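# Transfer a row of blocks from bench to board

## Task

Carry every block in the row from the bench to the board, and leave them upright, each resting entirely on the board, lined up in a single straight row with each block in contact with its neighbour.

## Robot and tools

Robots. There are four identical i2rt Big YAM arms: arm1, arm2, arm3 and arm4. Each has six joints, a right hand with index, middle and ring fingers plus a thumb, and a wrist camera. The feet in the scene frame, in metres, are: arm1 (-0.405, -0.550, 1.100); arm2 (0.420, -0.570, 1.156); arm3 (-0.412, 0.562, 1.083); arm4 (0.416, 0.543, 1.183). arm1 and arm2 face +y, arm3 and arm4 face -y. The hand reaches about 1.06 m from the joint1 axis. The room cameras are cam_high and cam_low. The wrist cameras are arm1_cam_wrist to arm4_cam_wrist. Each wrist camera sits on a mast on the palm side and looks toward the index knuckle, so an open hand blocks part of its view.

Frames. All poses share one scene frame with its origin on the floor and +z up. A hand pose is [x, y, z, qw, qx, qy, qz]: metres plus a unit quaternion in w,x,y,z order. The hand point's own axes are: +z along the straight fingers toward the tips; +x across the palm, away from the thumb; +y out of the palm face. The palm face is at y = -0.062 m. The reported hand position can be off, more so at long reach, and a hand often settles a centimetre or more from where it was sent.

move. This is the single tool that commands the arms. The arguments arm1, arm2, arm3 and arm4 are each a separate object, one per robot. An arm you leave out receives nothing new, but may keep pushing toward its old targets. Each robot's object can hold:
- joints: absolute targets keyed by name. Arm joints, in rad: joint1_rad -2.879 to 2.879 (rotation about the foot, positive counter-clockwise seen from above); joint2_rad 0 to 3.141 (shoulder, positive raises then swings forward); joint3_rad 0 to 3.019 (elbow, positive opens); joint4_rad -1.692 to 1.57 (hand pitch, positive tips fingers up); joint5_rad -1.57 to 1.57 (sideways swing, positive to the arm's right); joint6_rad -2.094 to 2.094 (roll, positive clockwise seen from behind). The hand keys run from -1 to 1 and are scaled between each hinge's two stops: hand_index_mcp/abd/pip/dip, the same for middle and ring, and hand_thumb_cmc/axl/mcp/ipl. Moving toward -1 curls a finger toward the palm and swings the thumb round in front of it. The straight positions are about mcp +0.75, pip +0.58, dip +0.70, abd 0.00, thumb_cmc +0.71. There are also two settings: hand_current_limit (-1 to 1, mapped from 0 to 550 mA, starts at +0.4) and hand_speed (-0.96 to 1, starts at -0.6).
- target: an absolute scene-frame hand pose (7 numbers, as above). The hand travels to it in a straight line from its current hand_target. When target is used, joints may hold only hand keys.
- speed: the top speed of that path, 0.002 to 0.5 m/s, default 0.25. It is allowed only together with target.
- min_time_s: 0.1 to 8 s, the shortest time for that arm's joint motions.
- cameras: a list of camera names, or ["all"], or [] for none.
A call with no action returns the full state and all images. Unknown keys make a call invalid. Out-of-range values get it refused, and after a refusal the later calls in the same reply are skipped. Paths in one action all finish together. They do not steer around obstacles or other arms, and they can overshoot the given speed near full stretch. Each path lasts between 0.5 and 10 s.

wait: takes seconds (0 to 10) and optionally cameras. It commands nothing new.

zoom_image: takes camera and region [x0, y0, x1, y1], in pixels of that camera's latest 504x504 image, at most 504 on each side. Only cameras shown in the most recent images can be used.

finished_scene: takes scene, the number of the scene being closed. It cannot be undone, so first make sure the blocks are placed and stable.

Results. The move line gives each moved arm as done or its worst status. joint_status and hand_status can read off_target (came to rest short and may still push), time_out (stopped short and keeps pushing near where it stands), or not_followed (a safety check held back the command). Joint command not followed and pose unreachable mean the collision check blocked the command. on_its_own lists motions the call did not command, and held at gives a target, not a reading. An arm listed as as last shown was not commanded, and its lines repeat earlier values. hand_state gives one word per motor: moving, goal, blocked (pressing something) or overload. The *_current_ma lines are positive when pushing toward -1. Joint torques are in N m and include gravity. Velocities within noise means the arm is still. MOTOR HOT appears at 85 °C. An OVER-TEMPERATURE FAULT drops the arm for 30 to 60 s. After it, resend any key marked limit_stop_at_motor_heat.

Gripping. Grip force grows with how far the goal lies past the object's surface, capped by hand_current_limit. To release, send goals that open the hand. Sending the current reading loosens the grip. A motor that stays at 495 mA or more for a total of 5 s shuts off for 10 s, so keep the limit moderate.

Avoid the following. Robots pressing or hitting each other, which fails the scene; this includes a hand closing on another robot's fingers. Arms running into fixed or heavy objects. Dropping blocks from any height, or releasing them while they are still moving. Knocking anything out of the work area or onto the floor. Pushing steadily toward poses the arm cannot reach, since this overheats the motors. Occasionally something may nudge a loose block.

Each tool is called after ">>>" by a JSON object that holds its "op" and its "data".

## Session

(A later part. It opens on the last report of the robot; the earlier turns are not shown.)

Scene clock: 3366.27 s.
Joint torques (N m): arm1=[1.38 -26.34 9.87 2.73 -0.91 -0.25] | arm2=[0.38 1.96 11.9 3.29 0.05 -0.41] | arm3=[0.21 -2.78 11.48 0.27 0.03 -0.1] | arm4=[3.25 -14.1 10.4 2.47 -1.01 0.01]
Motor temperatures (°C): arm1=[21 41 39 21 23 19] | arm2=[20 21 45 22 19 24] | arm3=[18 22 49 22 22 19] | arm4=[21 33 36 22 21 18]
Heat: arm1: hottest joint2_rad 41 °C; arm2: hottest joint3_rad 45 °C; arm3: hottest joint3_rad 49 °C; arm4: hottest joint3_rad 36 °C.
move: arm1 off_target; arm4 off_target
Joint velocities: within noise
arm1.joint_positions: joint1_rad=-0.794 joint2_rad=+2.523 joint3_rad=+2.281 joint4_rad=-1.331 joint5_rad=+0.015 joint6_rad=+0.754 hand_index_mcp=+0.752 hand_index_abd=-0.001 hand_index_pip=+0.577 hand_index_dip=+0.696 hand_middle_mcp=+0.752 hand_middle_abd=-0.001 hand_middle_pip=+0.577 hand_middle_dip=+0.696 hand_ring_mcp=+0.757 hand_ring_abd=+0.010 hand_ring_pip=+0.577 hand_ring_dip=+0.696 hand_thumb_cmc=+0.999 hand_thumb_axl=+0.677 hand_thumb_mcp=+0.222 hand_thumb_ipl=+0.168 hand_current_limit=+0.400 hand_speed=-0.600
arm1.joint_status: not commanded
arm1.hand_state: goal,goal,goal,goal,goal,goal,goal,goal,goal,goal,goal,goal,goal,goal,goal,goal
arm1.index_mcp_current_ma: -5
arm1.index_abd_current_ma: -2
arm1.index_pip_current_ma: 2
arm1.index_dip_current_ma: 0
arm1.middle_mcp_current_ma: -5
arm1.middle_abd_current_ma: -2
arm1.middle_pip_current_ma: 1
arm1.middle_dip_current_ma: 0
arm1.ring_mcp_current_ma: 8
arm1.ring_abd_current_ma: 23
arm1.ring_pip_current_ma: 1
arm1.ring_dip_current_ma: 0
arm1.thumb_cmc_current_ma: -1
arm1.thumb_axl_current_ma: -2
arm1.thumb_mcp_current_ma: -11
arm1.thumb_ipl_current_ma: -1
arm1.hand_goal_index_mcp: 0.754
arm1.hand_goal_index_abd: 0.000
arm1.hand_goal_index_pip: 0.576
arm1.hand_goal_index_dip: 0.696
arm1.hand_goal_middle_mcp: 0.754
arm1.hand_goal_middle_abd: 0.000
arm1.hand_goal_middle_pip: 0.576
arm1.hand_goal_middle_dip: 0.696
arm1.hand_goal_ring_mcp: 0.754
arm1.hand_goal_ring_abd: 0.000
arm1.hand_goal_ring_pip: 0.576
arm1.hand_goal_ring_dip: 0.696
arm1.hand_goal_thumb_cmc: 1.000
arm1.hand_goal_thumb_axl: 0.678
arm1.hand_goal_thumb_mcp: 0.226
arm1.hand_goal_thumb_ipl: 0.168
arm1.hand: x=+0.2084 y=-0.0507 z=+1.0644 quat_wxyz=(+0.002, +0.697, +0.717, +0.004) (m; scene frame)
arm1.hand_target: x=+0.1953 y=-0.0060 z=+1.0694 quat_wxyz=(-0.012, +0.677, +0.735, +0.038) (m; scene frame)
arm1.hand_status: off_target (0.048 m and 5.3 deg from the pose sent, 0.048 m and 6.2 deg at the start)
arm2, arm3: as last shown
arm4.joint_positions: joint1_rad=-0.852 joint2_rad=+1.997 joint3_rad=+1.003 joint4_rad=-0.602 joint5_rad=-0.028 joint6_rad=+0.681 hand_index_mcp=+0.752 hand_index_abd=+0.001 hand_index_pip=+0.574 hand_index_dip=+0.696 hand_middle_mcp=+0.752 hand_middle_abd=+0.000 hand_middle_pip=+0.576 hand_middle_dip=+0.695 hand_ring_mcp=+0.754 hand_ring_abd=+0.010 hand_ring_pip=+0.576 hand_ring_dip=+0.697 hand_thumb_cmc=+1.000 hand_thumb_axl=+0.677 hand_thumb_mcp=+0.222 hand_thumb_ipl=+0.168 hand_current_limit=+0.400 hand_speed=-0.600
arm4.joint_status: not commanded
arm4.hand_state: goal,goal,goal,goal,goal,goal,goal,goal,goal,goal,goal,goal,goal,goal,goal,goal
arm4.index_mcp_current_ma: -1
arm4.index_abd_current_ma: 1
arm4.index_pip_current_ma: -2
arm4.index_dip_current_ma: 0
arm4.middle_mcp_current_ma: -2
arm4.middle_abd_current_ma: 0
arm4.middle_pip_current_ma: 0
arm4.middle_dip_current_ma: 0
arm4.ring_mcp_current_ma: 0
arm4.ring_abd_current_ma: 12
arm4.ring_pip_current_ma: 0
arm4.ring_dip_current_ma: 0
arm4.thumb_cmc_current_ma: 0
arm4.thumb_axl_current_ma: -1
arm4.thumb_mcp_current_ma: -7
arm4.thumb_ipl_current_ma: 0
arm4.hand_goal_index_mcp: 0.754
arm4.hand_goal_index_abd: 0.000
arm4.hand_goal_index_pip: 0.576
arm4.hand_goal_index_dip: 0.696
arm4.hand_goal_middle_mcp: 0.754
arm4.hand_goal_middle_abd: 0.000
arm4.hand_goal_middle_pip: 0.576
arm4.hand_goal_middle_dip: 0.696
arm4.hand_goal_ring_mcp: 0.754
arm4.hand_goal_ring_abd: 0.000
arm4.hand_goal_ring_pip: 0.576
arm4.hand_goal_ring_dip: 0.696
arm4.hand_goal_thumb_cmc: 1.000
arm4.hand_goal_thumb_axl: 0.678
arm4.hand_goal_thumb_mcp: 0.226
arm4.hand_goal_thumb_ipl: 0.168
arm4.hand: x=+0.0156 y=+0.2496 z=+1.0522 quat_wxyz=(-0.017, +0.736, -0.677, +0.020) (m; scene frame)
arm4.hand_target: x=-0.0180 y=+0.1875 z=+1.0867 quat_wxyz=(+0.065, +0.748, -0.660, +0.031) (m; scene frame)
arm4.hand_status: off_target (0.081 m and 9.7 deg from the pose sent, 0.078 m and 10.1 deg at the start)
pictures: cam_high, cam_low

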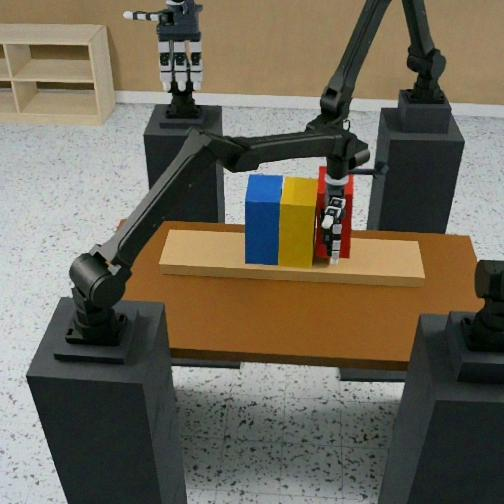

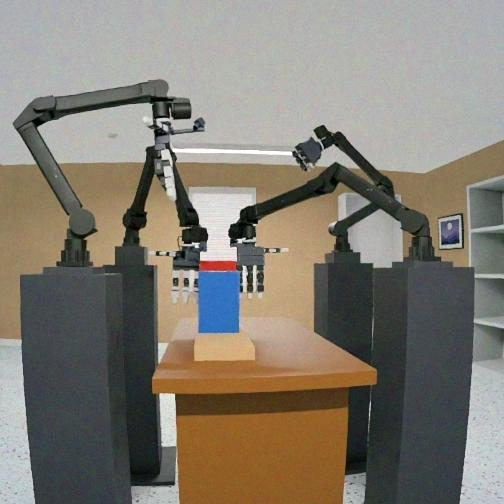

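>>> {"op": "move", "data": {"arm1": {"target":[0.1980,-0.004,1.030,-0.012,0.677,0.735,0.039],"speed":0.05}, "arm4": {"target":[-0.0180,0.186,1.048,0.065,0.747,-0.661,0.030],"speed":0.05}, "cameras": ["cam_high","cam_low"]}}

>>> {"op": "zoom_image", "data": {"camera": "cam_high", "region": [220, 150, 420, 310]}}

>>> {"op": "zoom_image", "data": {"camera": "cam_low", "region": [170, 240, 290, 360]}}

Scene clock: 3377.90 s.
Joint torques (N m): arm1=[1.44 -26.23 9.81 2.47 -0.92 -0.26] | arm2=[0.38 1.96 11.92 3.29 0.05 -0.41] | arm3=[0.44 -2.67 11.43 0.2 0.04 -0.1] | arm4=[3.55 -15.09 8.9 2.28 -1.05 0.06]
Motor temperatures (°C): arm1=[21 41 38 21 23 19] | arm2=[20 21 45 22 19 24] | arm3=[18 22 49 22 22 19] | arm4=[21 33 36 22 21 18]
Heat: arm1: hottest joint2_rad 41 °C; arm2: hottest joint3_rad 45 °C; arm3: hottest joint3_rad 49 °C; arm4: hottest joint3_rad 36 °C.
move: arm1 off_target; arm4 off_target
Joint velocities: within noise
arm1.joint_positions: joint1_rad=-0.796 joint2_rad=+2.558 joint3_rad=+2.254 joint4_rad=-1.259 joint5_rad=+0.015 joint6_rad=+0.754 hand_index_mcp=+0.752 hand_index_abd=-0.001 hand_index_pip=+0.577 hand_index_dip=+0.696 hand_middle_mcp=+0.752 hand_middle_abd=-0.001 hand_middle_pip=+0.577 hand_middle_dip=+0.696 hand_ring_mcp=+0.760 hand_ring_abd=+0.008 hand_ring_pip=+0.577 hand_ring_dip=+0.696 hand_thumb_cmc=+0.999 hand_thumb_axl=+0.677 hand_thumb_mcp=+0.222 hand_thumb_ipl=+0.168 hand_current_limit=+0.400 hand_speed=-0.600
arm1.joint_status: not commanded
arm1.hand_state: goal,goal,goal,goal,goal,goal,goal,goal,goal,goal,goal,goal,goal,goal,goal,goal
arm1.index_mcp_current_ma: -5
arm1.index_abd_current_ma: -2
arm1.index_pip_current_ma: 2
arm1.index_dip_current_ma: 0
arm1.middle_mcp_current_ma: -5
arm1.middle_abd_current_ma: -2
arm1.middle_pip_current_ma: 1
arm1.middle_dip_current_ma: 0
arm1.ring_mcp_current_ma: 15
arm1.ring_abd_current_ma: 18
arm1.ring_pip_current_ma: 1
arm1.ring_dip_current_ma: 0
arm1.thumb_cmc_current_ma: -1
arm1.thumb_axl_current_ma: -2
arm1.thumb_mcp_current_ma: -11
arm1.thumb_ipl_current_ma: -1
arm1.hand_goal_index_mcp: 0.754
arm1.hand_goal_index_abd: 0.000
arm1.hand_goal_index_pip: 0.576
arm1.hand_goal_index_dip: 0.696
arm1.hand_goal_middle_mcp: 0.754
arm1.hand_goal_middle_abd: 0.000
arm1.hand_goal_middle_pip: 0.576
arm1.hand_goal_middle_dip: 0.696
arm1.hand_goal_ring_mcp: 0.754
arm1.hand_goal_ring_abd: 0.000
arm1.hand_goal_ring_pip: 0.576
arm1.hand_goal_ring_dip: 0.696
arm1.hand_goal_thumb_cmc: 1.000
arm1.hand_goal_thumb_axl: 0.678
arm1.hand_goal_thumb_mcp: 0.226
arm1.hand_goal_thumb_ipl: 0.168
arm1.hand: x=+0.2104 y=-0.0506 z=+1.0290 quat_wxyz=(+0.002, +0.698, +0.716, +0.008) (m; scene frame)
arm1.hand_target: x=+0.1956 y=-0.0061 z=+1.0314 quat_wxyz=(-0.012, +0.677, +0.735, +0.038) (m; scene frame)
arm1.hand_status: off_target (0.048 m and 5.0 deg from the pose sent, 0.059 m and 5.3 deg at the start)
arm2, arm3: as last shown
arm4.joint_positions: joint1_rad=-0.852 joint2_rad=+2.074 joint3_rad=+1.003 joint4_rad=-0.521 joint5_rad=-0.027 joint6_rad=+0.681 hand_index_mcp=+0.752 hand_index_abd=+0.001 hand_index_pip=+0.574 hand_index_dip=+0.696 hand_middle_mcp=+0.752 hand_middle_abd=+0.000 hand_middle_pip=+0.576 hand_middle_dip=+0.695 hand_ring_mcp=+0.755 hand_ring_abd=+0.015 hand_ring_pip=+0.576 hand_ring_dip=+0.697 hand_thumb_cmc=+1.000 hand_thumb_axl=+0.677 hand_thumb_mcp=+0.222 hand_thumb_ipl=+0.168 hand_current_limit=+0.400 hand_speed=-0.600
arm4.joint_status: not commanded
arm4.hand_state: goal,goal,goal,goal,goal,goal,goal,goal,goal,goal,goal,goal,goal,goal,goal,goal
arm4.index_mcp_current_ma: -1
arm4.index_abd_current_ma: 1
arm4.index_pip_current_ma: -2
arm4.index_dip_current_ma: 0
arm4.middle_mcp_current_ma: -2
arm4.middle_abd_current_ma: 0
arm4.middle_pip_current_ma: 0
arm4.middle_dip_current_ma: 0
arm4.ring_mcp_current_ma: 1
arm4.ring_abd_current_ma: 22
arm4.ring_pip_current_ma: 0
arm4.ring_dip_current_ma: 0
arm4.thumb_cmc_current_ma: 0
arm4.thumb_axl_current_ma: -1
arm4.thumb_mcp_current_ma: -7
arm4.thumb_ipl_current_ma: 0
arm4.hand_goal_index_mcp: 0.754
arm4.hand_goal_index_abd: 0.000
arm4.hand_goal_index_pip: 0.576
arm4.hand_goal_index_dip: 0.696
arm4.hand_goal_middle_mcp: 0.754
arm4.hand_goal_middle_abd: 0.000
arm4.hand_goal_middle_pip: 0.576
arm4.hand_goal_middle_dip: 0.696
arm4.hand_goal_ring_mcp: 0.754
arm4.hand_goal_ring_abd: 0.000
arm4.hand_goal_ring_pip: 0.576
arm4.hand_goal_ring_dip: 0.696
arm4.hand_goal_thumb_cmc: 1.000
arm4.hand_goal_thumb_axl: 0.678
arm4.hand_goal_thumb_mcp: 0.226
arm4.hand_goal_thumb_ipl: 0.168
arm4.hand: x=+0.0164 y=+0.2501 z=+1.0198 quat_wxyz=(-0.015, +0.736, -0.677, +0.020) (m; scene frame)
arm4.hand_target: x=-0.0138 y=+0.1889 z=+1.0538 quat_wxyz=(+0.065, +0.748, -0.660, +0.031) (m; scene frame)
arm4.hand_status: off_target (0.078 m and 9.5 deg from the pose sent, 0.072 m and 9.8 deg at the start)
pictures: cam_high, cam_low

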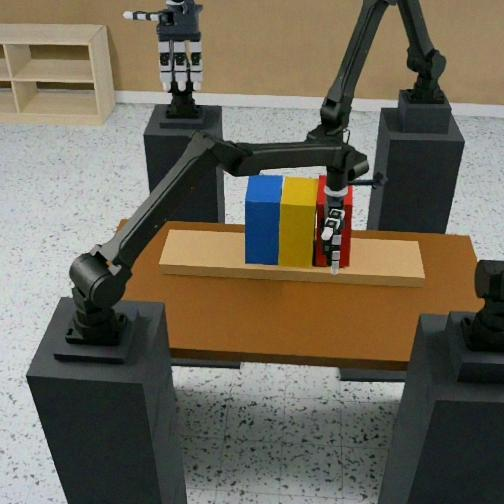

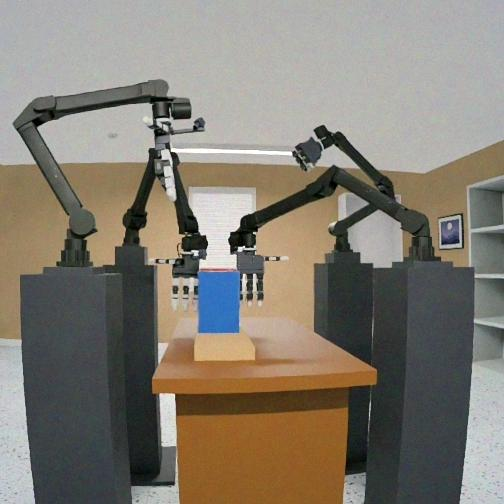

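Scaled by 2.520 from the camera's 504x504 image, which has a finer 720x720 frame.

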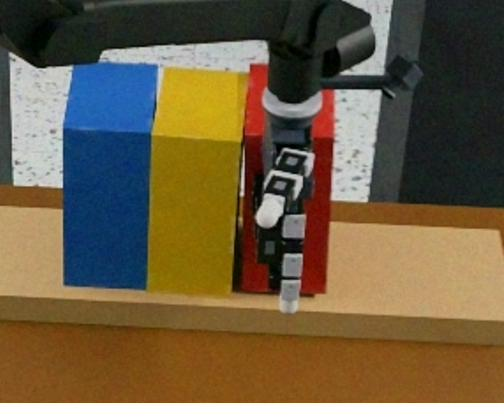

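Scaled by 4.200 from the camera's 504x504 image, which has a finer 720x720 frame.

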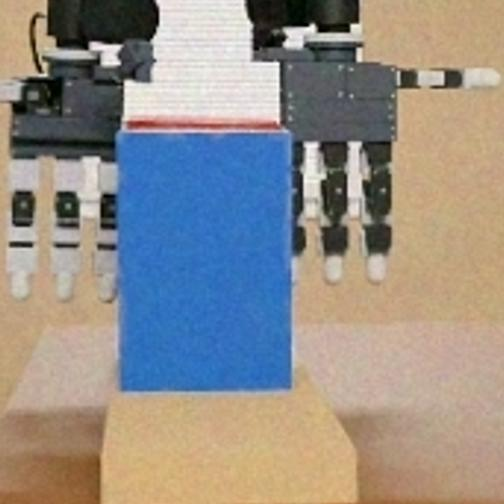

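>>> {"op": "move", "data": {"arm1": {"target":[0.1980,-0.004,1.008,-0.012,0.677,0.735,0.039],"speed":0.05}, "arm4": {"target":[-0.0180,0.190,1.026,0.065,0.747,-0.661,0.030],"speed":0.05}, "cameras": ["cam_high","cam_low"]}}

>>> {"op": "zoom_image", "data": {"camera": "cam_high", "region": [220, 150, 420, 310]}}

>>> {"op": "zoom_image", "data": {"camera": "cam_low", "region": [170, 240, 290, 360]}}

Scene clock: 3386.77 s.
Joint torques (N m): arm1=[1.61 -24.64 9.55 2.86 -0.9 -0.26] | arm2=[0.32 1.96 11.9 3.29 0.05 -0.41] | arm3=[0.21 -2.84 11.4 0.25 0.03 -0.09] | arm4=[3.84 -13.86 8.5 3.03 -1.06 0.02]
Motor temperatures (°C): arm1=[21 41 38 21 23 19] | arm2=[20 21 45 22 19 24] | arm3=[18 22 49 22 22 19] | arm4=[21 33 35 22 21 18]
Heat: arm1: hottest joint2_rad 41 °C; arm2: hottest joint3_rad 45 °C; arm3: hottest joint3_rad 49 °C; arm4: hottest joint3_rad 35 °C.
move: arm1 off_target; arm4 off_target
Joint velocities: within noise
arm1.joint_positions: joint1_rad=-0.798 joint2_rad=+2.565 joint3_rad=+2.244 joint4_rad=-1.229 joint5_rad=+0.015 joint6_rad=+0.754 hand_index_mcp=+0.752 hand_index_abd=-0.001 hand_index_pip=+0.577 hand_index_dip=+0.696 hand_middle_mcp=+0.752 hand_middle_abd=-0.001 hand_middle_pip=+0.577 hand_middle_dip=+0.696 hand_ring_mcp=+0.769 hand_ring_abd=+0.016 hand_ring_pip=+0.578 hand_ring_dip=+0.696 hand_thumb_cmc=+0.999 hand_thumb_axl=+0.677 hand_thumb_mcp=+0.222 hand_thumb_ipl=+0.168 hand_current_limit=+0.400 hand_speed=-0.600
arm1.joint_status: not commanded
arm1.hand_state: goal,goal,goal,goal,goal,goal,goal,goal,goal,goal,goal,goal,goal,goal,goal,goal
arm1.index_mcp_current_ma: -5
arm1.index_abd_current_ma: -2
arm1.index_pip_current_ma: 2
arm1.index_dip_current_ma: 0
arm1.middle_mcp_current_ma: -5
arm1.middle_abd_current_ma: -2
arm1.middle_pip_current_ma: 1
arm1.middle_dip_current_ma: 0
arm1.ring_mcp_current_ma: 46
arm1.ring_abd_current_ma: 41
arm1.ring_pip_current_ma: 4
arm1.ring_dip_current_ma: 0
arm1.thumb_cmc_current_ma: -1
arm1.thumb_axl_current_ma: -2
arm1.thumb_mcp_current_ma: -11
arm1.thumb_ipl_current_ma: -1
arm1.hand_goal_index_mcp: 0.754
arm1.hand_goal_index_abd: 0.000
arm1.hand_goal_index_pip: 0.576
arm1.hand_goal_index_dip: 0.696
arm1.hand_goal_middle_mcp: 0.754
arm1.hand_goal_middle_abd: 0.000
arm1.hand_goal_middle_pip: 0.576
arm1.hand_goal_middle_dip: 0.696
arm1.hand_goal_ring_mcp: 0.754
arm1.hand_goal_ring_abd: 0.000
arm1.hand_goal_ring_pip: 0.576
arm1.hand_goal_ring_dip: 0.696
arm1.hand_goal_thumb_cmc: 1.000
arm1.hand_goal_thumb_axl: 0.678
arm1.hand_goal_thumb_mcp: 0.226
arm1.hand_goal_thumb_ipl: 0.168
arm1.hand: x=+0.2129 y=-0.0496 z=+1.0215 quat_wxyz=(+0.002, +0.699, +0.715, +0.015) (m; scene frame)
arm1.hand_target: x=+0.1952 y=-0.0066 z=+1.0097 quat_wxyz=(-0.012, +0.677, +0.735, +0.038) (m; scene frame)
arm1.hand_status: off_target (0.050 m and 4.6 deg from the pose sent, 0.052 m and 5.0 deg at the start)
arm2, arm3: as last shown
arm4.joint_positions: joint1_rad=-0.856 joint2_rad=+2.100 joint3_rad=+1.003 joint4_rad=-0.483 joint5_rad=-0.026 joint6_rad=+0.677 hand_index_mcp=+0.752 hand_index_abd=+0.001 hand_index_pip=+0.574 hand_index_dip=+0.696 hand_middle_mcp=+0.752 hand_middle_abd=+0.000 hand_middle_pip=+0.576 hand_middle_dip=+0.695 hand_ring_mcp=+0.757 hand_ring_abd=+0.013 hand_ring_pip=+0.576 hand_ring_dip=+0.697 hand_thumb_cmc=+1.000 hand_thumb_axl=+0.677 hand_thumb_mcp=+0.222 hand_thumb_ipl=+0.168 hand_current_limit=+0.400 hand_speed=-0.600
arm4.joint_status: not commanded
arm4.hand_state: goal,goal,goal,goal,goal,goal,goal,goal,goal,goal,goal,goal,goal,goal,goal,goal
arm4.index_mcp_current_ma: -1
arm4.index_abd_current_ma: 1
arm4.index_pip_current_ma: -2
arm4.index_dip_current_ma: 0
arm4.middle_mcp_current_ma: -2
arm4.middle_abd_current_ma: 0
arm4.middle_pip_current_ma: 0
arm4.middle_dip_current_ma: 0
arm4.ring_mcp_current_ma: 3
arm4.ring_abd_current_ma: 17
arm4.ring_pip_current_ma: 0
arm4.ring_dip_current_ma: 0
arm4.thumb_cmc_current_ma: 0
arm4.thumb_axl_current_ma: -1
arm4.thumb_mcp_current_ma: -7
arm4.thumb_ipl_current_ma: 0
arm4.hand_goal_index_mcp: 0.754
arm4.hand_goal_index_abd: 0.000
arm4.hand_goal_index_pip: 0.576
arm4.hand_goal_index_dip: 0.696
arm4.hand_goal_middle_mcp: 0.754
arm4.hand_goal_middle_abd: 0.000
arm4.hand_goal_middle_pip: 0.576
arm4.hand_goal_middle_dip: 0.696
arm4.hand_goal_ring_mcp: 0.754
arm4.hand_goal_ring_abd: 0.000
arm4.hand_goal_ring_pip: 0.576
arm4.hand_goal_ring_dip: 0.696
arm4.hand_goal_thumb_cmc: 1.000
arm4.hand_goal_thumb_axl: 0.678
arm4.hand_goal_thumb_mcp: 0.226
arm4.hand_goal_thumb_ipl: 0.168
arm4.hand: x=+0.0140 y=+0.2503 z=+1.0094 quat_wxyz=(-0.009, +0.736, -0.677, +0.019) (m; scene frame)
arm4.hand_target: x=-0.0141 y=+0.1925 z=+1.0319 quat_wxyz=(+0.064, +0.748, -0.660, +0.031) (m; scene frame)
arm4.hand_status: off_target (0.070 m and 8.9 deg from the pose sent, 0.070 m and 9.5 deg at the start)
pictures: cam_high, cam_low

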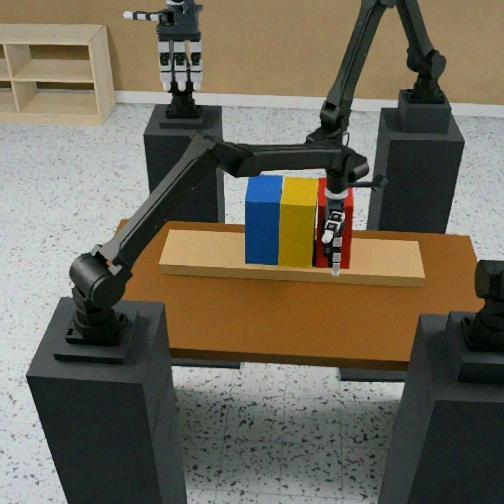

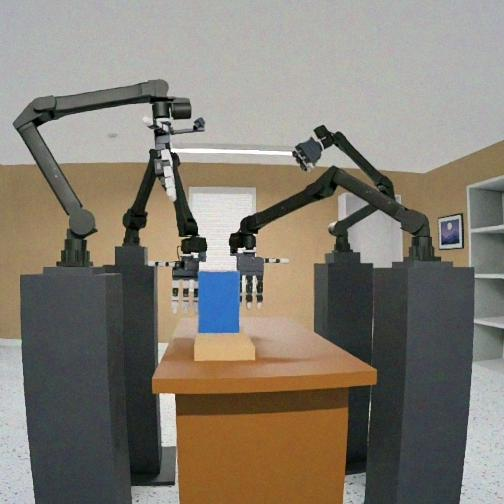

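Scaled by 2.520 from the camera's 504x504 image, which has a finer 720x720 frame.

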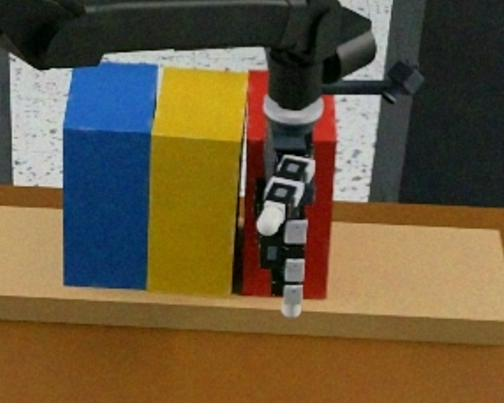

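Scaled by 4.200 from the camera's 504x504 image, which has a finer 720x720 frame.

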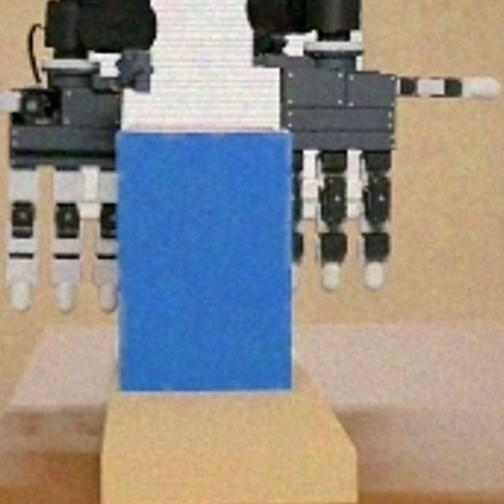

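>>> {"op": "move", "data": {"arm1": {"target":[0.1800,-0.010,1.002,-0.012,0.677,0.735,0.039],"speed":0.05}, "arm4": {"target":[-0.0380,0.186,1.018,0.065,0.747,-0.661,0.030],"speed":0.05}, "cameras": ["cam_high","cam_low"]}}

>>> {"op": "zoom_image", "data": {"camera": "cam_high", "region": [220, 150, 420, 310]}}

>>> {"op": "zoom_image", "data": {"camera": "cam_low", "region": [170, 240, 290, 360]}}

Scene clock: 3404.33 s.
Joint torques (N m): arm1=[2.61 -27.22 7.72 1.94 -0.87 -0.15] | arm2=[0.32 1.9 11.9 3.29 0.05 -0.41] | arm3=[0.44 -2.61 11.41 0.29 0.06 -0.08] | arm4=[2.96 -13.04 10.74 2.4 -0.77 0.12]
Motor temperatures (°C): arm1=[21 40 38 21 23 19] | arm2=[20 21 45 22 19 24] | arm3=[18 22 49 22 22 19] | arm4=[21 33 35 22 21 18]
Heat: arm1: hottest joint2_rad 40 °C; arm2: hottest joint3_rad 45 °C; arm3: hottest joint3_rad 49 °C; arm4: hottest joint3_rad 35 °C.
move: arm1 off_target; arm4 off_target
Joint velocities: within noise
arm1.joint_positions: joint1_rad=-0.799 joint2_rad=+2.553 joint3_rad=+2.156 joint4_rad=-1.145 joint5_rad=+0.015 joint6_rad=+0.754 hand_index_mcp=+0.752 hand_index_abd=-0.001 hand_index_pip=+0.577 hand_index_dip=+0.696 hand_middle_mcp=+0.752 hand_middle_abd=-0.001 hand_middle_pip=+0.577 hand_middle_dip=+0.696 hand_ring_mcp=+0.750 hand_ring_abd=+0.017 hand_ring_pip=+0.577 hand_ring_dip=+0.696 hand_thumb_cmc=+0.999 hand_thumb_axl=+0.677 hand_thumb_mcp=+0.222 hand_thumb_ipl=+0.168 hand_current_limit=+0.400 hand_speed=-0.600
arm1.joint_status: not commanded
arm1.hand_state: goal,goal,goal,goal,goal,goal,goal,goal,goal,goal,goal,goal,goal,goal,goal,goal
arm1.index_mcp_current_ma: -5
arm1.index_abd_current_ma: -2
arm1.index_pip_current_ma: 2
arm1.index_dip_current_ma: 0
arm1.middle_mcp_current_ma: -5
arm1.middle_abd_current_ma: -2
arm1.middle_pip_current_ma: 1
arm1.middle_dip_current_ma: 0
arm1.ring_mcp_current_ma: -11
arm1.ring_abd_current_ma: 44
arm1.ring_pip_current_ma: 2
arm1.ring_dip_current_ma: 0
arm1.thumb_cmc_current_ma: -1
arm1.thumb_axl_current_ma: -2
arm1.thumb_mcp_current_ma: -11
arm1.thumb_ipl_current_ma: -1
arm1.hand_goal_index_mcp: 0.754
arm1.hand_goal_index_abd: 0.000
arm1.hand_goal_index_pip: 0.576
arm1.hand_goal_index_dip: 0.696
arm1.hand_goal_middle_mcp: 0.754
arm1.hand_goal_middle_abd: 0.000
arm1.hand_goal_middle_pip: 0.576
arm1.hand_goal_middle_dip: 0.696
arm1.hand_goal_ring_mcp: 0.754
arm1.hand_goal_ring_abd: 0.000
arm1.hand_goal_ring_pip: 0.576
arm1.hand_goal_ring_dip: 0.696
arm1.hand_goal_thumb_cmc: 1.000
arm1.hand_goal_thumb_axl: 0.678
arm1.hand_goal_thumb_mcp: 0.226
arm1.hand_goal_thumb_ipl: 0.168
arm1.hand: x=+0.2060 y=-0.0568 z=+0.9987 quat_wxyz=(+0.002, +0.699, +0.715, +0.019) (m; scene frame)
arm1.hand_target: x=+0.1786 y=-0.0120 z=+1.0025 quat_wxyz=(-0.013, +0.677, +0.735, +0.038) (m; scene frame)
arm1.hand_status: off_target (0.054 m and 4.4 deg from the pose sent, 0.055 m and 4.6 deg at the start)
arm2, arm3: as last shown
arm4.joint_positions: joint1_rad=-0.869 joint2_rad=+2.116 joint3_rad=+1.029 joint4_rad=-0.483 joint5_rad=-0.038 joint6_rad=+0.650 hand_index_mcp=+0.752 hand_index_abd=+0.001 hand_index_pip=+0.574 hand_index_dip=+0.696 hand_middle_mcp=+0.752 hand_middle_abd=+0.000 hand_middle_pip=+0.576 hand_middle_dip=+0.695 hand_ring_mcp=+0.757 hand_ring_abd=+0.013 hand_ring_pip=+0.576 hand_ring_dip=+0.697 hand_thumb_cmc=+1.000 hand_thumb_axl=+0.677 hand_thumb_mcp=+0.222 hand_thumb_ipl=+0.168 hand_current_limit=+0.400 hand_speed=-0.600
arm4.joint_status: not commanded
arm4.hand_state: goal,goal,goal,goal,goal,goal,goal,goal,goal,goal,goal,goal,goal,goal,goal,goal
arm4.index_mcp_current_ma: -1
arm4.index_abd_current_ma: 1
arm4.index_pip_current_ma: -2
arm4.index_dip_current_ma: 0
arm4.middle_mcp_current_ma: -2
arm4.middle_abd_current_ma: 0
arm4.middle_pip_current_ma: 0
arm4.middle_dip_current_ma: 0
arm4.ring_mcp_current_ma: 3
arm4.ring_abd_current_ma: 17
arm4.ring_pip_current_ma: 0
arm4.ring_dip_current_ma: 0
arm4.thumb_cmc_current_ma: 0
arm4.thumb_axl_current_ma: -1
arm4.thumb_mcp_current_ma: -7
arm4.thumb_ipl_current_ma: 0
arm4.hand_goal_index_mcp: 0.754
arm4.hand_goal_index_abd: 0.000
arm4.hand_goal_index_pip: 0.576
arm4.hand_goal_index_dip: 0.696
arm4.hand_goal_middle_mcp: 0.754
arm4.hand_goal_middle_abd: 0.000
arm4.hand_goal_middle_pip: 0.576
arm4.hand_goal_middle_dip: 0.696
arm4.hand_goal_ring_mcp: 0.754
arm4.hand_goal_ring_abd: 0.000
arm4.hand_goal_ring_pip: 0.576
arm4.hand_goal_ring_dip: 0.696
arm4.hand_goal_thumb_cmc: 1.000
arm4.hand_goal_thumb_axl: 0.678
arm4.hand_goal_thumb_mcp: 0.226
arm4.hand_goal_thumb_ipl: 0.168
arm4.hand: x=+0.0034 y=+0.2447 z=+1.0064 quat_wxyz=(-0.004, +0.740, -0.672, +0.024) (m; scene frame)
arm4.hand_target: x=-0.0333 y=+0.1892 z=+1.0249 quat_wxyz=(+0.065, +0.747, -0.660, +0.031) (m; scene frame)
arm4.hand_status: off_target (0.073 m and 8.1 deg from the pose sent, 0.083 m and 8.9 deg at the start)
pictures: cam_high, cam_low

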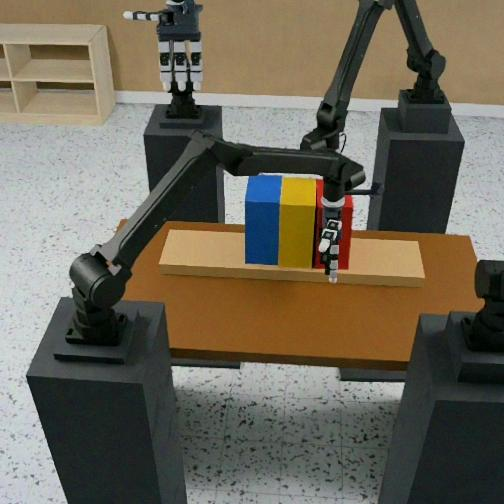

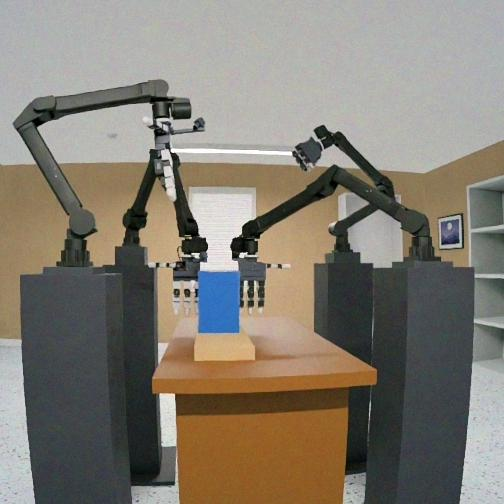

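Scaled by 2.520 from the camera's 504x504 image, which has a finer 720x720 frame.

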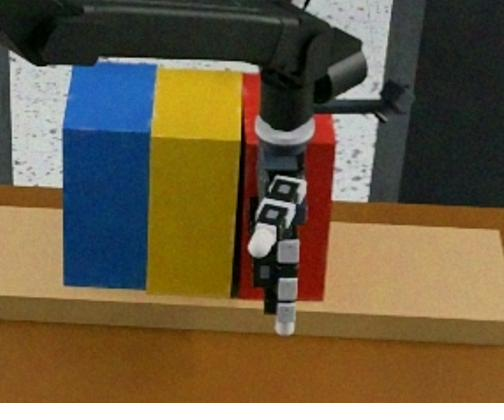

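Scaled by 4.200 from the camera's 504x504 image, which has a finer 720x720 frame.

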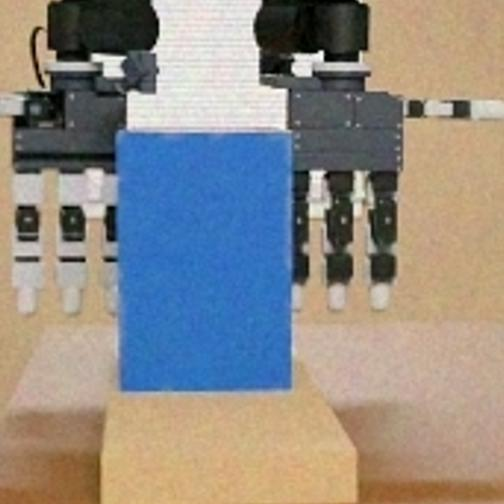

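>>> {"op": "move", "data": {"arm1": {"target":[0.1600,-0.012,1.002,-0.012,0.677,0.735,0.039],"speed":0.05}, "arm4": {"target":[-0.0330,0.189,1.018,0.065,0.747,-0.661,0.030],"speed":0.05}, "cameras": ["cam_high","cam_low"]}}

>>> {"op": "zoom_image", "data": {"camera": "cam_high", "region": [220, 150, 420, 310]}}

>>> {"op": "zoom_image", "data": {"camera": "cam_low", "region": [170, 240, 290, 360]}}

Scene clock: 3416.27 s.
Joint torques (N m): arm1=[3.08 -26.93 7.5 1.69 -0.9 -0.24] | arm2=[0.38 1.9 11.9 3.29 0.05 -0.41] | arm3=[0.44 -2.61 11.43 0.27 0.04 -0.1] | arm4=[3.14 -12.34 9.5 2.37 -0.64 0.12]
Motor temperatures (°C): arm1=[21 39 38 21 23 19] | arm2=[20 21 45 22 19 24] | arm3=[18 22 49 22 22 19] | arm4=[21 33 35 22 21 18]
Heat: arm1: hottest joint2_rad 39 °C; arm2: hottest joint3_rad 45 °C; arm3: hottest joint3_rad 49 °C; arm4: hottest joint3_rad 35 °C.
move: arm1 off_target; arm4 off_target
Joint velocities: within noise
arm1.joint_positions: joint1_rad=-0.787 joint2_rad=+2.509 joint3_rad=+2.062 joint4_rad=-1.092 joint5_rad=+0.017 joint6_rad=+0.781 hand_index_mcp=+0.752 hand_index_abd=-0.001 hand_index_pip=+0.577 hand_index_dip=+0.696 hand_middle_mcp=+0.752 hand_middle_abd=-0.001 hand_middle_pip=+0.577 hand_middle_dip=+0.696 hand_ring_mcp=+0.739 hand_ring_abd=+0.021 hand_ring_pip=+0.575 hand_ring_dip=+0.696 hand_thumb_cmc=+0.999 hand_thumb_axl=+0.677 hand_thumb_mcp=+0.222 hand_thumb_ipl=+0.168 hand_current_limit=+0.400 hand_speed=-0.600
arm1.joint_status: not commanded
arm1.hand_state: goal,goal,goal,goal,goal,goal,goal,goal,goal,blocked,goal,goal,goal,goal,goal,goal
arm1.index_mcp_current_ma: -5
arm1.index_abd_current_ma: -2
arm1.index_pip_current_ma: 2
arm1.index_dip_current_ma: 0
arm1.middle_mcp_current_ma: -5
arm1.middle_abd_current_ma: -2
arm1.middle_pip_current_ma: 1
arm1.middle_dip_current_ma: 0
arm1.ring_mcp_current_ma: -48
arm1.ring_abd_current_ma: 56
arm1.ring_pip_current_ma: -3
arm1.ring_dip_current_ma: 0
arm1.thumb_cmc_current_ma: -1
arm1.thumb_axl_current_ma: -2
arm1.thumb_mcp_current_ma: -11
arm1.thumb_ipl_current_ma: -1
arm1.hand_goal_index_mcp: 0.754
arm1.hand_goal_index_abd: 0.000
arm1.hand_goal_index_pip: 0.576
arm1.hand_goal_index_dip: 0.696
arm1.hand_goal_middle_mcp: 0.754
arm1.hand_goal_middle_abd: 0.000
arm1.hand_goal_middle_pip: 0.576
arm1.hand_goal_middle_dip: 0.696
arm1.hand_goal_ring_mcp: 0.754
arm1.hand_goal_ring_abd: 0.000
arm1.hand_goal_ring_pip: 0.576
arm1.hand_goal_ring_dip: 0.696
arm1.hand_goal_thumb_cmc: 1.000
arm1.hand_goal_thumb_axl: 0.678
arm1.hand_goal_thumb_mcp: 0.226
arm1.hand_goal_thumb_ipl: 0.168
arm1.hand: x=+0.1900 y=-0.0622 z=+0.9969 quat_wxyz=(+0.003, +0.705, +0.709, +0.021) (m; scene frame)
arm1.hand_target: x=+0.1586 y=-0.0145 z=+1.0024 quat_wxyz=(-0.012, +0.677, +0.735, +0.038) (m; scene frame)
arm1.hand_status: off_target (0.059 m and 5.1 deg from the pose sent, 0.064 m and 4.4 deg at the start)
arm2.joint_positions: joint1_rad=+0.011 joint2_rad=+0.527 joint3_rad=+1.285 joint4_rad=-1.218 joint5_rad=+0.015 joint6_rad=+1.811 hand_index_mcp=-0.682 hand_index_abd=+0.001 hand_index_pip=+0.577 hand_index_dip=+0.696 hand_middle_mcp=-0.681 hand_middle_abd=+0.001 hand_middle_pip=+0.577 hand_middle_dip=+0.696 hand_ring_mcp=-0.680 hand_ring_abd=+0.001 hand_ring_pip=+0.577 hand_ring_dip=+0.696 hand_thumb_cmc=-0.565 hand_thumb_axl=+0.677 hand_thumb_mcp=+0.223 hand_thumb_ipl=+0.168 hand_current_limit=+0.400 hand_speed=-0.600
arm2.joint_status: not commanded
arm2.hand_state: goal,goal,goal,goal,goal,goal,goal,overload,goal,goal,goal,goal,goal,goal,goal,goal
arm2.index_mcp_current_ma: 14
arm2.index_abd_current_ma: 1
arm2.index_pip_current_ma: 1
arm2.index_dip_current_ma: 0
arm2.middle_mcp_current_ma: 16
arm2.middle_abd_current_ma: 1
arm2.middle_pip_current_ma: 1
arm2.middle_dip_current_ma: 0
arm2.ring_mcp_current_ma: 18
arm2.ring_abd_current_ma: 1
arm2.ring_pip_current_ma: 1
arm2.ring_dip_current_ma: 0
arm2.thumb_cmc_current_ma: 7
arm2.thumb_axl_current_ma: -1
arm2.thumb_mcp_current_ma: -5
arm2.thumb_ipl_current_ma: 0
arm2.hand_goal_index_mcp: -0.690
arm2.hand_goal_index_abd: 0.000
arm2.hand_goal_index_pip: 0.576
arm2.hand_goal_index_dip: 0.696
arm2.hand_goal_middle_mcp: -0.690
arm2.hand_goal_middle_abd: 0.000
arm2.hand_goal_middle_pip: 0.576
arm2.hand_goal_middle_dip: 0.696
arm2.hand_goal_ring_mcp: -0.690
arm2.hand_goal_ring_abd: 0.000
arm2.hand_goal_ring_pip: 0.576
arm2.hand_goal_ring_dip: 0.696
arm2.hand_goal_thumb_cmc: -0.570
arm2.hand_goal_thumb_axl: 0.678
arm2.hand_goal_thumb_mcp: 0.226
arm2.hand_goal_thumb_ipl: 0.168
arm2.hand: x=+0.5006 y=-0.3535 z=+1.6467 quat_wxyz=(-0.413, +0.670, +0.529, +0.319) (m; scene frame)
arm2.hand_target: x=+0.5034 y=-0.3542 z=+1.6675 quat_wxyz=(-0.426, +0.658, +0.522, +0.336) (m; scene frame)
arm2.hand_status: not commanded
arm3.joint_positions: joint1_rad=+0.196 joint2_rad=+0.996 joint3_rad=+1.255 joint4_rad=-1.683 joint5_rad=+0.022 joint6_rad=+0.228 hand_index_mcp=+0.752 hand_index_abd=+0.000 hand_index_pip=+0.577 hand_index_dip=+0.696 hand_middle_mcp=+0.752 hand_middle_abd=+0.000 hand_middle_pip=+0.577 hand_middle_dip=+0.696 hand_ring_mcp=+0.752 hand_ring_abd=+0.000 hand_ring_pip=+0.577 hand_ring_dip=+0.696 hand_thumb_cmc=+1.000 hand_thumb_axl=+0.677 hand_thumb_mcp=+0.222 hand_thumb_ipl=+0.168 hand_current_limit=+0.400 hand_speed=-0.600
arm3.joint_status: not commanded
arm3.hand_state: goal,goal,goal,goal,goal,goal,goal,goal,goal,goal,goal,goal,goal,goal,goal,goal
arm3.index_mcp_current_ma: -4
arm3.index_abd_current_ma: 0
arm3.index_pip_current_ma: 1
arm3.index_dip_current_ma: 0
arm3.middle_mcp_current_ma: -4
arm3.middle_abd_current_ma: 0
arm3.middle_pip_current_ma: 1
arm3.middle_dip_current_ma: 0
arm3.ring_mcp_current_ma: -4
arm3.ring_abd_current_ma: 0
arm3.ring_pip_current_ma: 1
arm3.ring_dip_current_ma: 0
arm3.thumb_cmc_current_ma: -1
arm3.thumb_axl_current_ma: -1
arm3.thumb_mcp_current_ma: -10
arm3.thumb_ipl_current_ma: -1
arm3.hand_goal_index_mcp: 0.754
arm3.hand_goal_index_abd: 0.000
arm3.hand_goal_index_pip: 0.576
arm3.hand_goal_index_dip: 0.696
arm3.hand_goal_middle_mcp: 0.754
arm3.hand_goal_middle_abd: 0.000
arm3.hand_goal_middle_pip: 0.576
arm3.hand_goal_middle_dip: 0.696
arm3.hand_goal_ring_mcp: 0.754
arm3.hand_goal_ring_abd: 0.000
arm3.hand_goal_ring_pip: 0.576
arm3.hand_goal_ring_dip: 0.696
arm3.hand_goal_thumb_cmc: 1.000
arm3.hand_goal_thumb_axl: 0.678
arm3.hand_goal_thumb_mcp: 0.226
arm3.hand_goal_thumb_ipl: 0.168
arm3.hand: x=-0.3802 y=+0.2066 z=+1.4353 quat_wxyz=(+0.076, +0.997, -0.004, +0.008) (m; scene frame)
arm3.hand_target: x=-0.3801 y=+0.2001 z=+1.4493 quat_wxyz=(+0.085, +0.996, -0.002, +0.010) (m; scene frame)
arm3.hand_status: not commanded
arm4.joint_positions: joint1_rad=-0.869 joint2_rad=+2.118 joint3_rad=+1.029 joint4_rad=-0.467 joint5_rad=-0.043 joint6_rad=+0.650 hand_index_mcp=+0.752 hand_index_abd=+0.001 hand_index_pip=+0.574 hand_index_dip=+0.696 hand_middle_mcp=+0.752 hand_middle_abd=+0.000 hand_middle_pip=+0.576 hand_middle_dip=+0.695 hand_ring_mcp=+0.758 hand_ring_abd=+0.016 hand_ring_pip=+0.576 hand_ring_dip=+0.697 hand_thumb_cmc=+1.000 hand_thumb_axl=+0.677 hand_thumb_mcp=+0.222 hand_thumb_ipl=+0.168 hand_current_limit=+0.400 hand_speed=-0.600
arm4.joint_status: not commanded
arm4.hand_state: goal,goal,goal,goal,goal,goal,goal,goal,goal,goal,goal,goal,goal,goal,goal,goal
arm4.index_mcp_current_ma: -1
arm4.index_abd_current_ma: 1
arm4.index_pip_current_ma: -2
arm4.index_dip_current_ma: 0
arm4.middle_mcp_current_ma: -2
arm4.middle_abd_current_ma: 0
arm4.middle_pip_current_ma: 0
arm4.middle_dip_current_ma: 0
arm4.ring_mcp_current_ma: 5
arm4.ring_abd_current_ma: 23
arm4.ring_pip_current_ma: 0
arm4.ring_dip_current_ma: 0
arm4.thumb_cmc_current_ma: 0
arm4.thumb_axl_current_ma: -1
arm4.thumb_mcp_current_ma: -7
arm4.thumb_ipl_current_ma: 0
arm4.hand_goal_index_mcp: 0.754
arm4.hand_goal_index_abd: 0.000
arm4.hand_goal_index_pip: 0.576
arm4.hand_goal_index_dip: 0.696
arm4.hand_goal_middle_mcp: 0.754
arm4.hand_goal_middle_abd: 0.000
arm4.hand_goal_middle_pip: 0.576
arm4.hand_goal_middle_dip: 0.696
arm4.hand_goal_ring_mcp: 0.754
arm4.hand_goal_ring_abd: 0.000
arm4.hand_goal_ring_pip: 0.576
arm4.hand_goal_ring_dip: 0.696
arm4.hand_goal_thumb_cmc: 1.000
arm4.hand_goal_thumb_axl: 0.678
arm4.hand_goal_thumb_mcp: 0.226
arm4.hand_goal_thumb_ipl: 0.168
arm4.hand: x=+0.0014 y=+0.2415 z=+1.0062 quat_wxyz=(+0.004, +0.741, -0.671, +0.026) (m; scene frame)
arm4.hand_target: x=-0.0293 y=+0.1914 z=+1.0233 quat_wxyz=(+0.065, +0.747, -0.661, +0.031) (m; scene frame)
arm4.hand_status: off_target (0.064 m and 7.2 deg from the pose sent, 0.068 m and 8.1 deg at the start)
pictures: cam_high, cam_low

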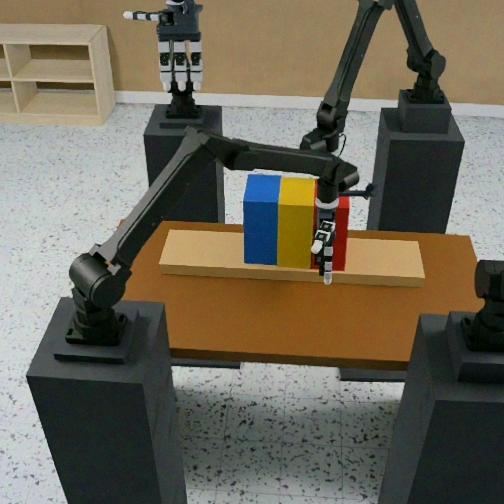

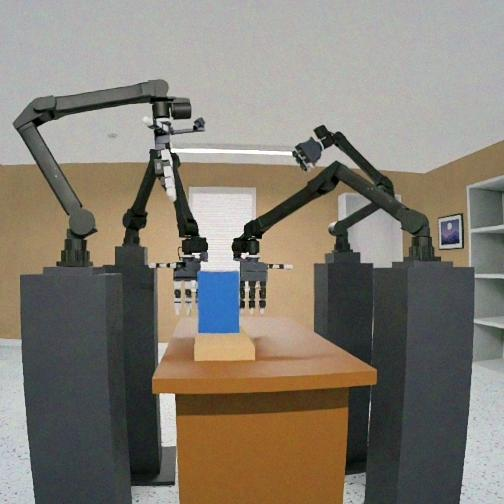

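Scaled by 2.520 from the camera's 504x504 image, which has a finer 720x720 frame.

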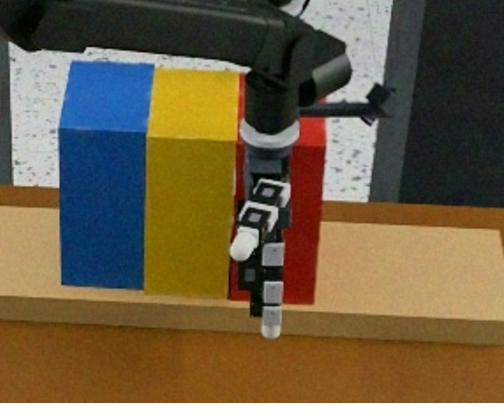

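Scaled by 4.200 from the camera's 504x504 image, which has a finer 720x720 frame.

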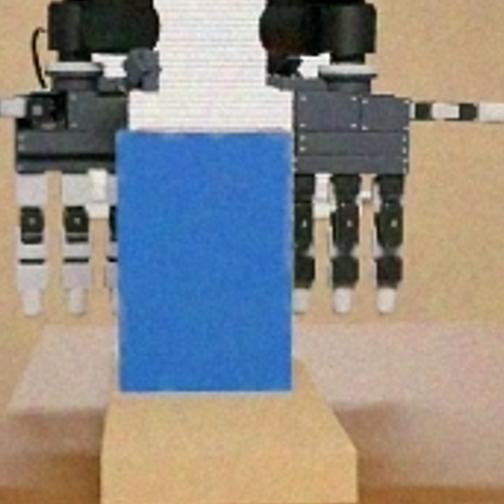

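>>> {"op": "zoom_image", "data": {"camera": "cam_high", "region": [235, 165, 365, 280]}}

Scaled by 3.877 from the camera's 504x504 image, which has a finer 720x720 frame.

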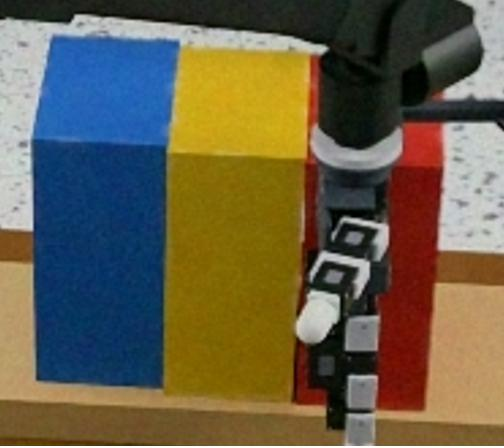

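>>> {"op": "move", "data": {"arm1": {"target":[0.1800,-0.100,0.998,-0.004,0.690,0.723,0.028],"speed":0.05}, "arm4": {"target":[-0.0120,0.280,1.010,0.040,0.745,-0.665,0.028],"speed":0.05}, "cameras": ["cam_high","cam_low"]}}

>>> {"op": "zoom_image", "data": {"camera": "cam_high", "region": [235, 165, 365, 280]}}

>>> {"op": "zoom_image", "data": {"camera": "cam_low", "region": [170, 240, 290, 360]}}

Scene clock: 3440.27 s.
Joint torques (N m): arm1=[-2.32 -27.4 6.98 0.8 0.21 -0.26] | arm2=[0.38 1.9 11.9 3.29 0.05 -0.41] | arm3=[0.56 -2.67 11.41 0.28 0.02 -0.09] | arm4=[0.56 -15.15 2.62 0.77 -0.05 0.05]
Motor temperatures (°C): arm1=[21 39 36 21 23 19] | arm2=[20 21 45 22 19 24] | arm3=[18 22 49 22 22 19] | arm4=[21 32 35 22 21 18]
Heat: arm1: hottest joint2_rad 39 °C; arm2: hottest joint3_rad 45 °C; arm3: hottest joint3_rad 49 °C; arm4: hottest joint3_rad 35 °C.
move: arm1 off_target; arm4 off_target
Joint velocities: within noise
arm1.joint_positions: joint1_rad=-0.818 joint2_rad=+2.429 joint3_rad=+1.850 joint4_rad=-0.983 joint5_rad=-0.001 joint6_rad=+0.718 hand_index_mcp=+0.752 hand_index_abd=-0.001 hand_index_pip=+0.577 hand_index_dip=+0.696 hand_middle_mcp=+0.752 hand_middle_abd=-0.001 hand_middle_pip=+0.577 hand_middle_dip=+0.696 hand_ring_mcp=+0.750 hand_ring_abd=+0.004 hand_ring_pip=+0.575 hand_ring_dip=+0.696 hand_thumb_cmc=+0.999 hand_thumb_axl=+0.677 hand_thumb_mcp=+0.222 hand_thumb_ipl=+0.168 hand_current_limit=+0.400 hand_speed=-0.600
arm1.joint_status: not commanded
arm1.hand_state: goal,goal,goal,goal,goal,goal,goal,goal,goal,goal,goal,goal,goal,goal,goal,goal
arm1.index_mcp_current_ma: -5
arm1.index_abd_current_ma: -2
arm1.index_pip_current_ma: 2
arm1.index_dip_current_ma: 0
arm1.middle_mcp_current_ma: -5
arm1.middle_abd_current_ma: -2
arm1.middle_pip_current_ma: 1
arm1.middle_dip_current_ma: 0
arm1.ring_mcp_current_ma: -11
arm1.ring_abd_current_ma: 7
arm1.ring_pip_current_ma: -3
arm1.ring_dip_current_ma: 0
arm1.thumb_cmc_current_ma: -1
arm1.thumb_axl_current_ma: -2
arm1.thumb_mcp_current_ma: -11
arm1.thumb_ipl_current_ma: -1
arm1.hand_goal_index_mcp: 0.754
arm1.hand_goal_index_abd: 0.000
arm1.hand_goal_index_pip: 0.576
arm1.hand_goal_index_dip: 0.696
arm1.hand_goal_middle_mcp: 0.754
arm1.hand_goal_middle_abd: 0.000
arm1.hand_goal_middle_pip: 0.576
arm1.hand_goal_middle_dip: 0.696
arm1.hand_goal_ring_mcp: 0.754
arm1.hand_goal_ring_abd: 0.000
arm1.hand_goal_ring_pip: 0.576
arm1.hand_goal_ring_dip: 0.696
arm1.hand_goal_thumb_cmc: 1.000
arm1.hand_goal_thumb_axl: 0.678
arm1.hand_goal_thumb_mcp: 0.226
arm1.hand_goal_thumb_ipl: 0.168
arm1.hand: x=+0.1712 y=-0.1042 z=+0.9768 quat_wxyz=(-0.006, +0.693, +0.721, +0.009) (m; scene frame)
arm1.hand_target: x=+0.1798 y=-0.1001 z=+0.9979 quat_wxyz=(-0.004, +0.690, +0.723, +0.028) (m; scene frame)
arm1.hand_status: off_target (0.023 m and 2.2 deg from the pose sent, 0.039 m and 2.5 deg at the start)
arm2, arm3: as last shown
arm4.joint_positions: joint1_rad=-0.954 joint2_rad=+2.108 joint3_rad=+0.933 joint4_rad=-0.355 joint5_rad=-0.060 joint6_rad=+0.553 hand_index_mcp=+0.752 hand_index_abd=+0.001 hand_index_pip=+0.574 hand_index_dip=+0.696 hand_middle_mcp=+0.752 hand_middle_abd=+0.000 hand_middle_pip=+0.576 hand_middle_dip=+0.695 hand_ring_mcp=+0.755 hand_ring_abd=+0.003 hand_ring_pip=+0.578 hand_ring_dip=+0.697 hand_thumb_cmc=+1.000 hand_thumb_axl=+0.677 hand_thumb_mcp=+0.222 hand_thumb_ipl=+0.168 hand_current_limit=+0.400 hand_speed=-0.600
arm4.joint_status: not commanded
arm4.hand_state: goal,goal,goal,goal,goal,goal,goal,goal,goal,goal,goal,goal,goal,goal,goal,goal
arm4.index_mcp_current_ma: -1
arm4.index_abd_current_ma: 1
arm4.index_pip_current_ma: -2
arm4.index_dip_current_ma: 0
arm4.middle_mcp_current_ma: -2
arm4.middle_abd_current_ma: 0
arm4.middle_pip_current_ma: 0
arm4.middle_dip_current_ma: 0
arm4.ring_mcp_current_ma: 1
arm4.ring_abd_current_ma: 3
arm4.ring_pip_current_ma: 2
arm4.ring_dip_current_ma: 0
arm4.thumb_cmc_current_ma: 0
arm4.thumb_axl_current_ma: -1
arm4.thumb_mcp_current_ma: -7
arm4.thumb_ipl_current_ma: 0
arm4.hand_goal_index_mcp: 0.754
arm4.hand_goal_index_abd: 0.000
arm4.hand_goal_index_pip: 0.576
arm4.hand_goal_index_dip: 0.696
arm4.hand_goal_middle_mcp: 0.754
arm4.hand_goal_middle_abd: 0.000
arm4.hand_goal_middle_pip: 0.576
arm4.hand_goal_middle_dip: 0.696
arm4.hand_goal_ring_mcp: 0.754
arm4.hand_goal_ring_abd: 0.000
arm4.hand_goal_ring_pip: 0.576
arm4.hand_goal_ring_dip: 0.696
arm4.hand_goal_thumb_cmc: 1.000
arm4.hand_goal_thumb_axl: 0.678
arm4.hand_goal_thumb_mcp: 0.226
arm4.hand_goal_thumb_ipl: 0.168
arm4.hand: x=-0.0015 y=+0.2834 z=+0.9960 quat_wxyz=(+0.020, +0.745, -0.666, +0.031) (m; scene frame)
arm4.hand_target: x=-0.0119 y=+0.2802 z=+1.0099 quat_wxyz=(+0.040, +0.745, -0.665, +0.028) (m; scene frame)
arm4.hand_status: off_target (0.018 m and 2.4 deg from the pose sent, 0.041 m and 4.3 deg at the start)
pictures: cam_high, cam_low

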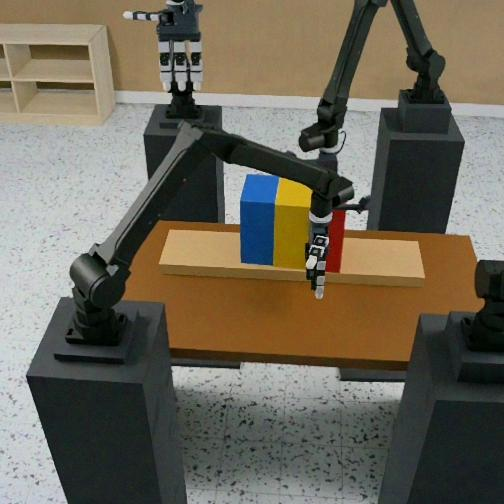

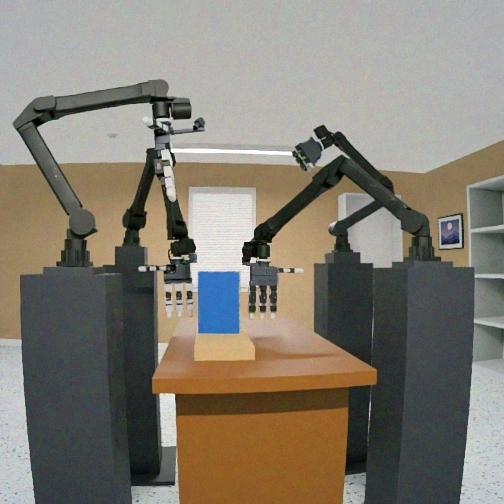

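Scaled by 3.877 from the camera's 504x504 image, which has a finer 720x720 frame.

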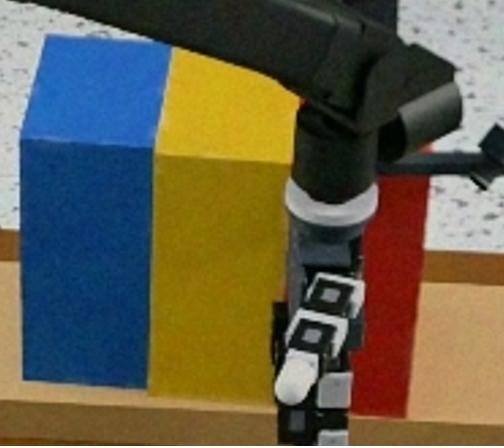

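Scaled by 4.200 from the camera's 504x504 image, which has a finer 720x720 frame.

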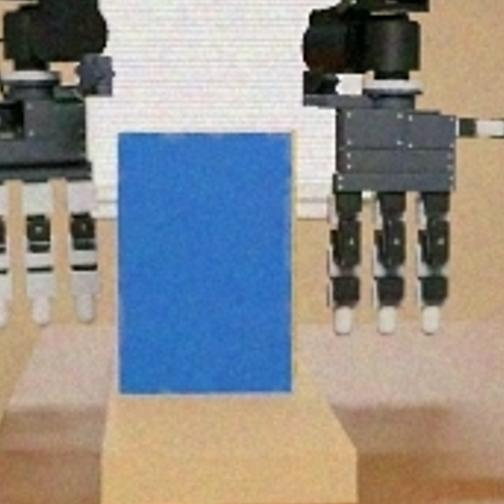

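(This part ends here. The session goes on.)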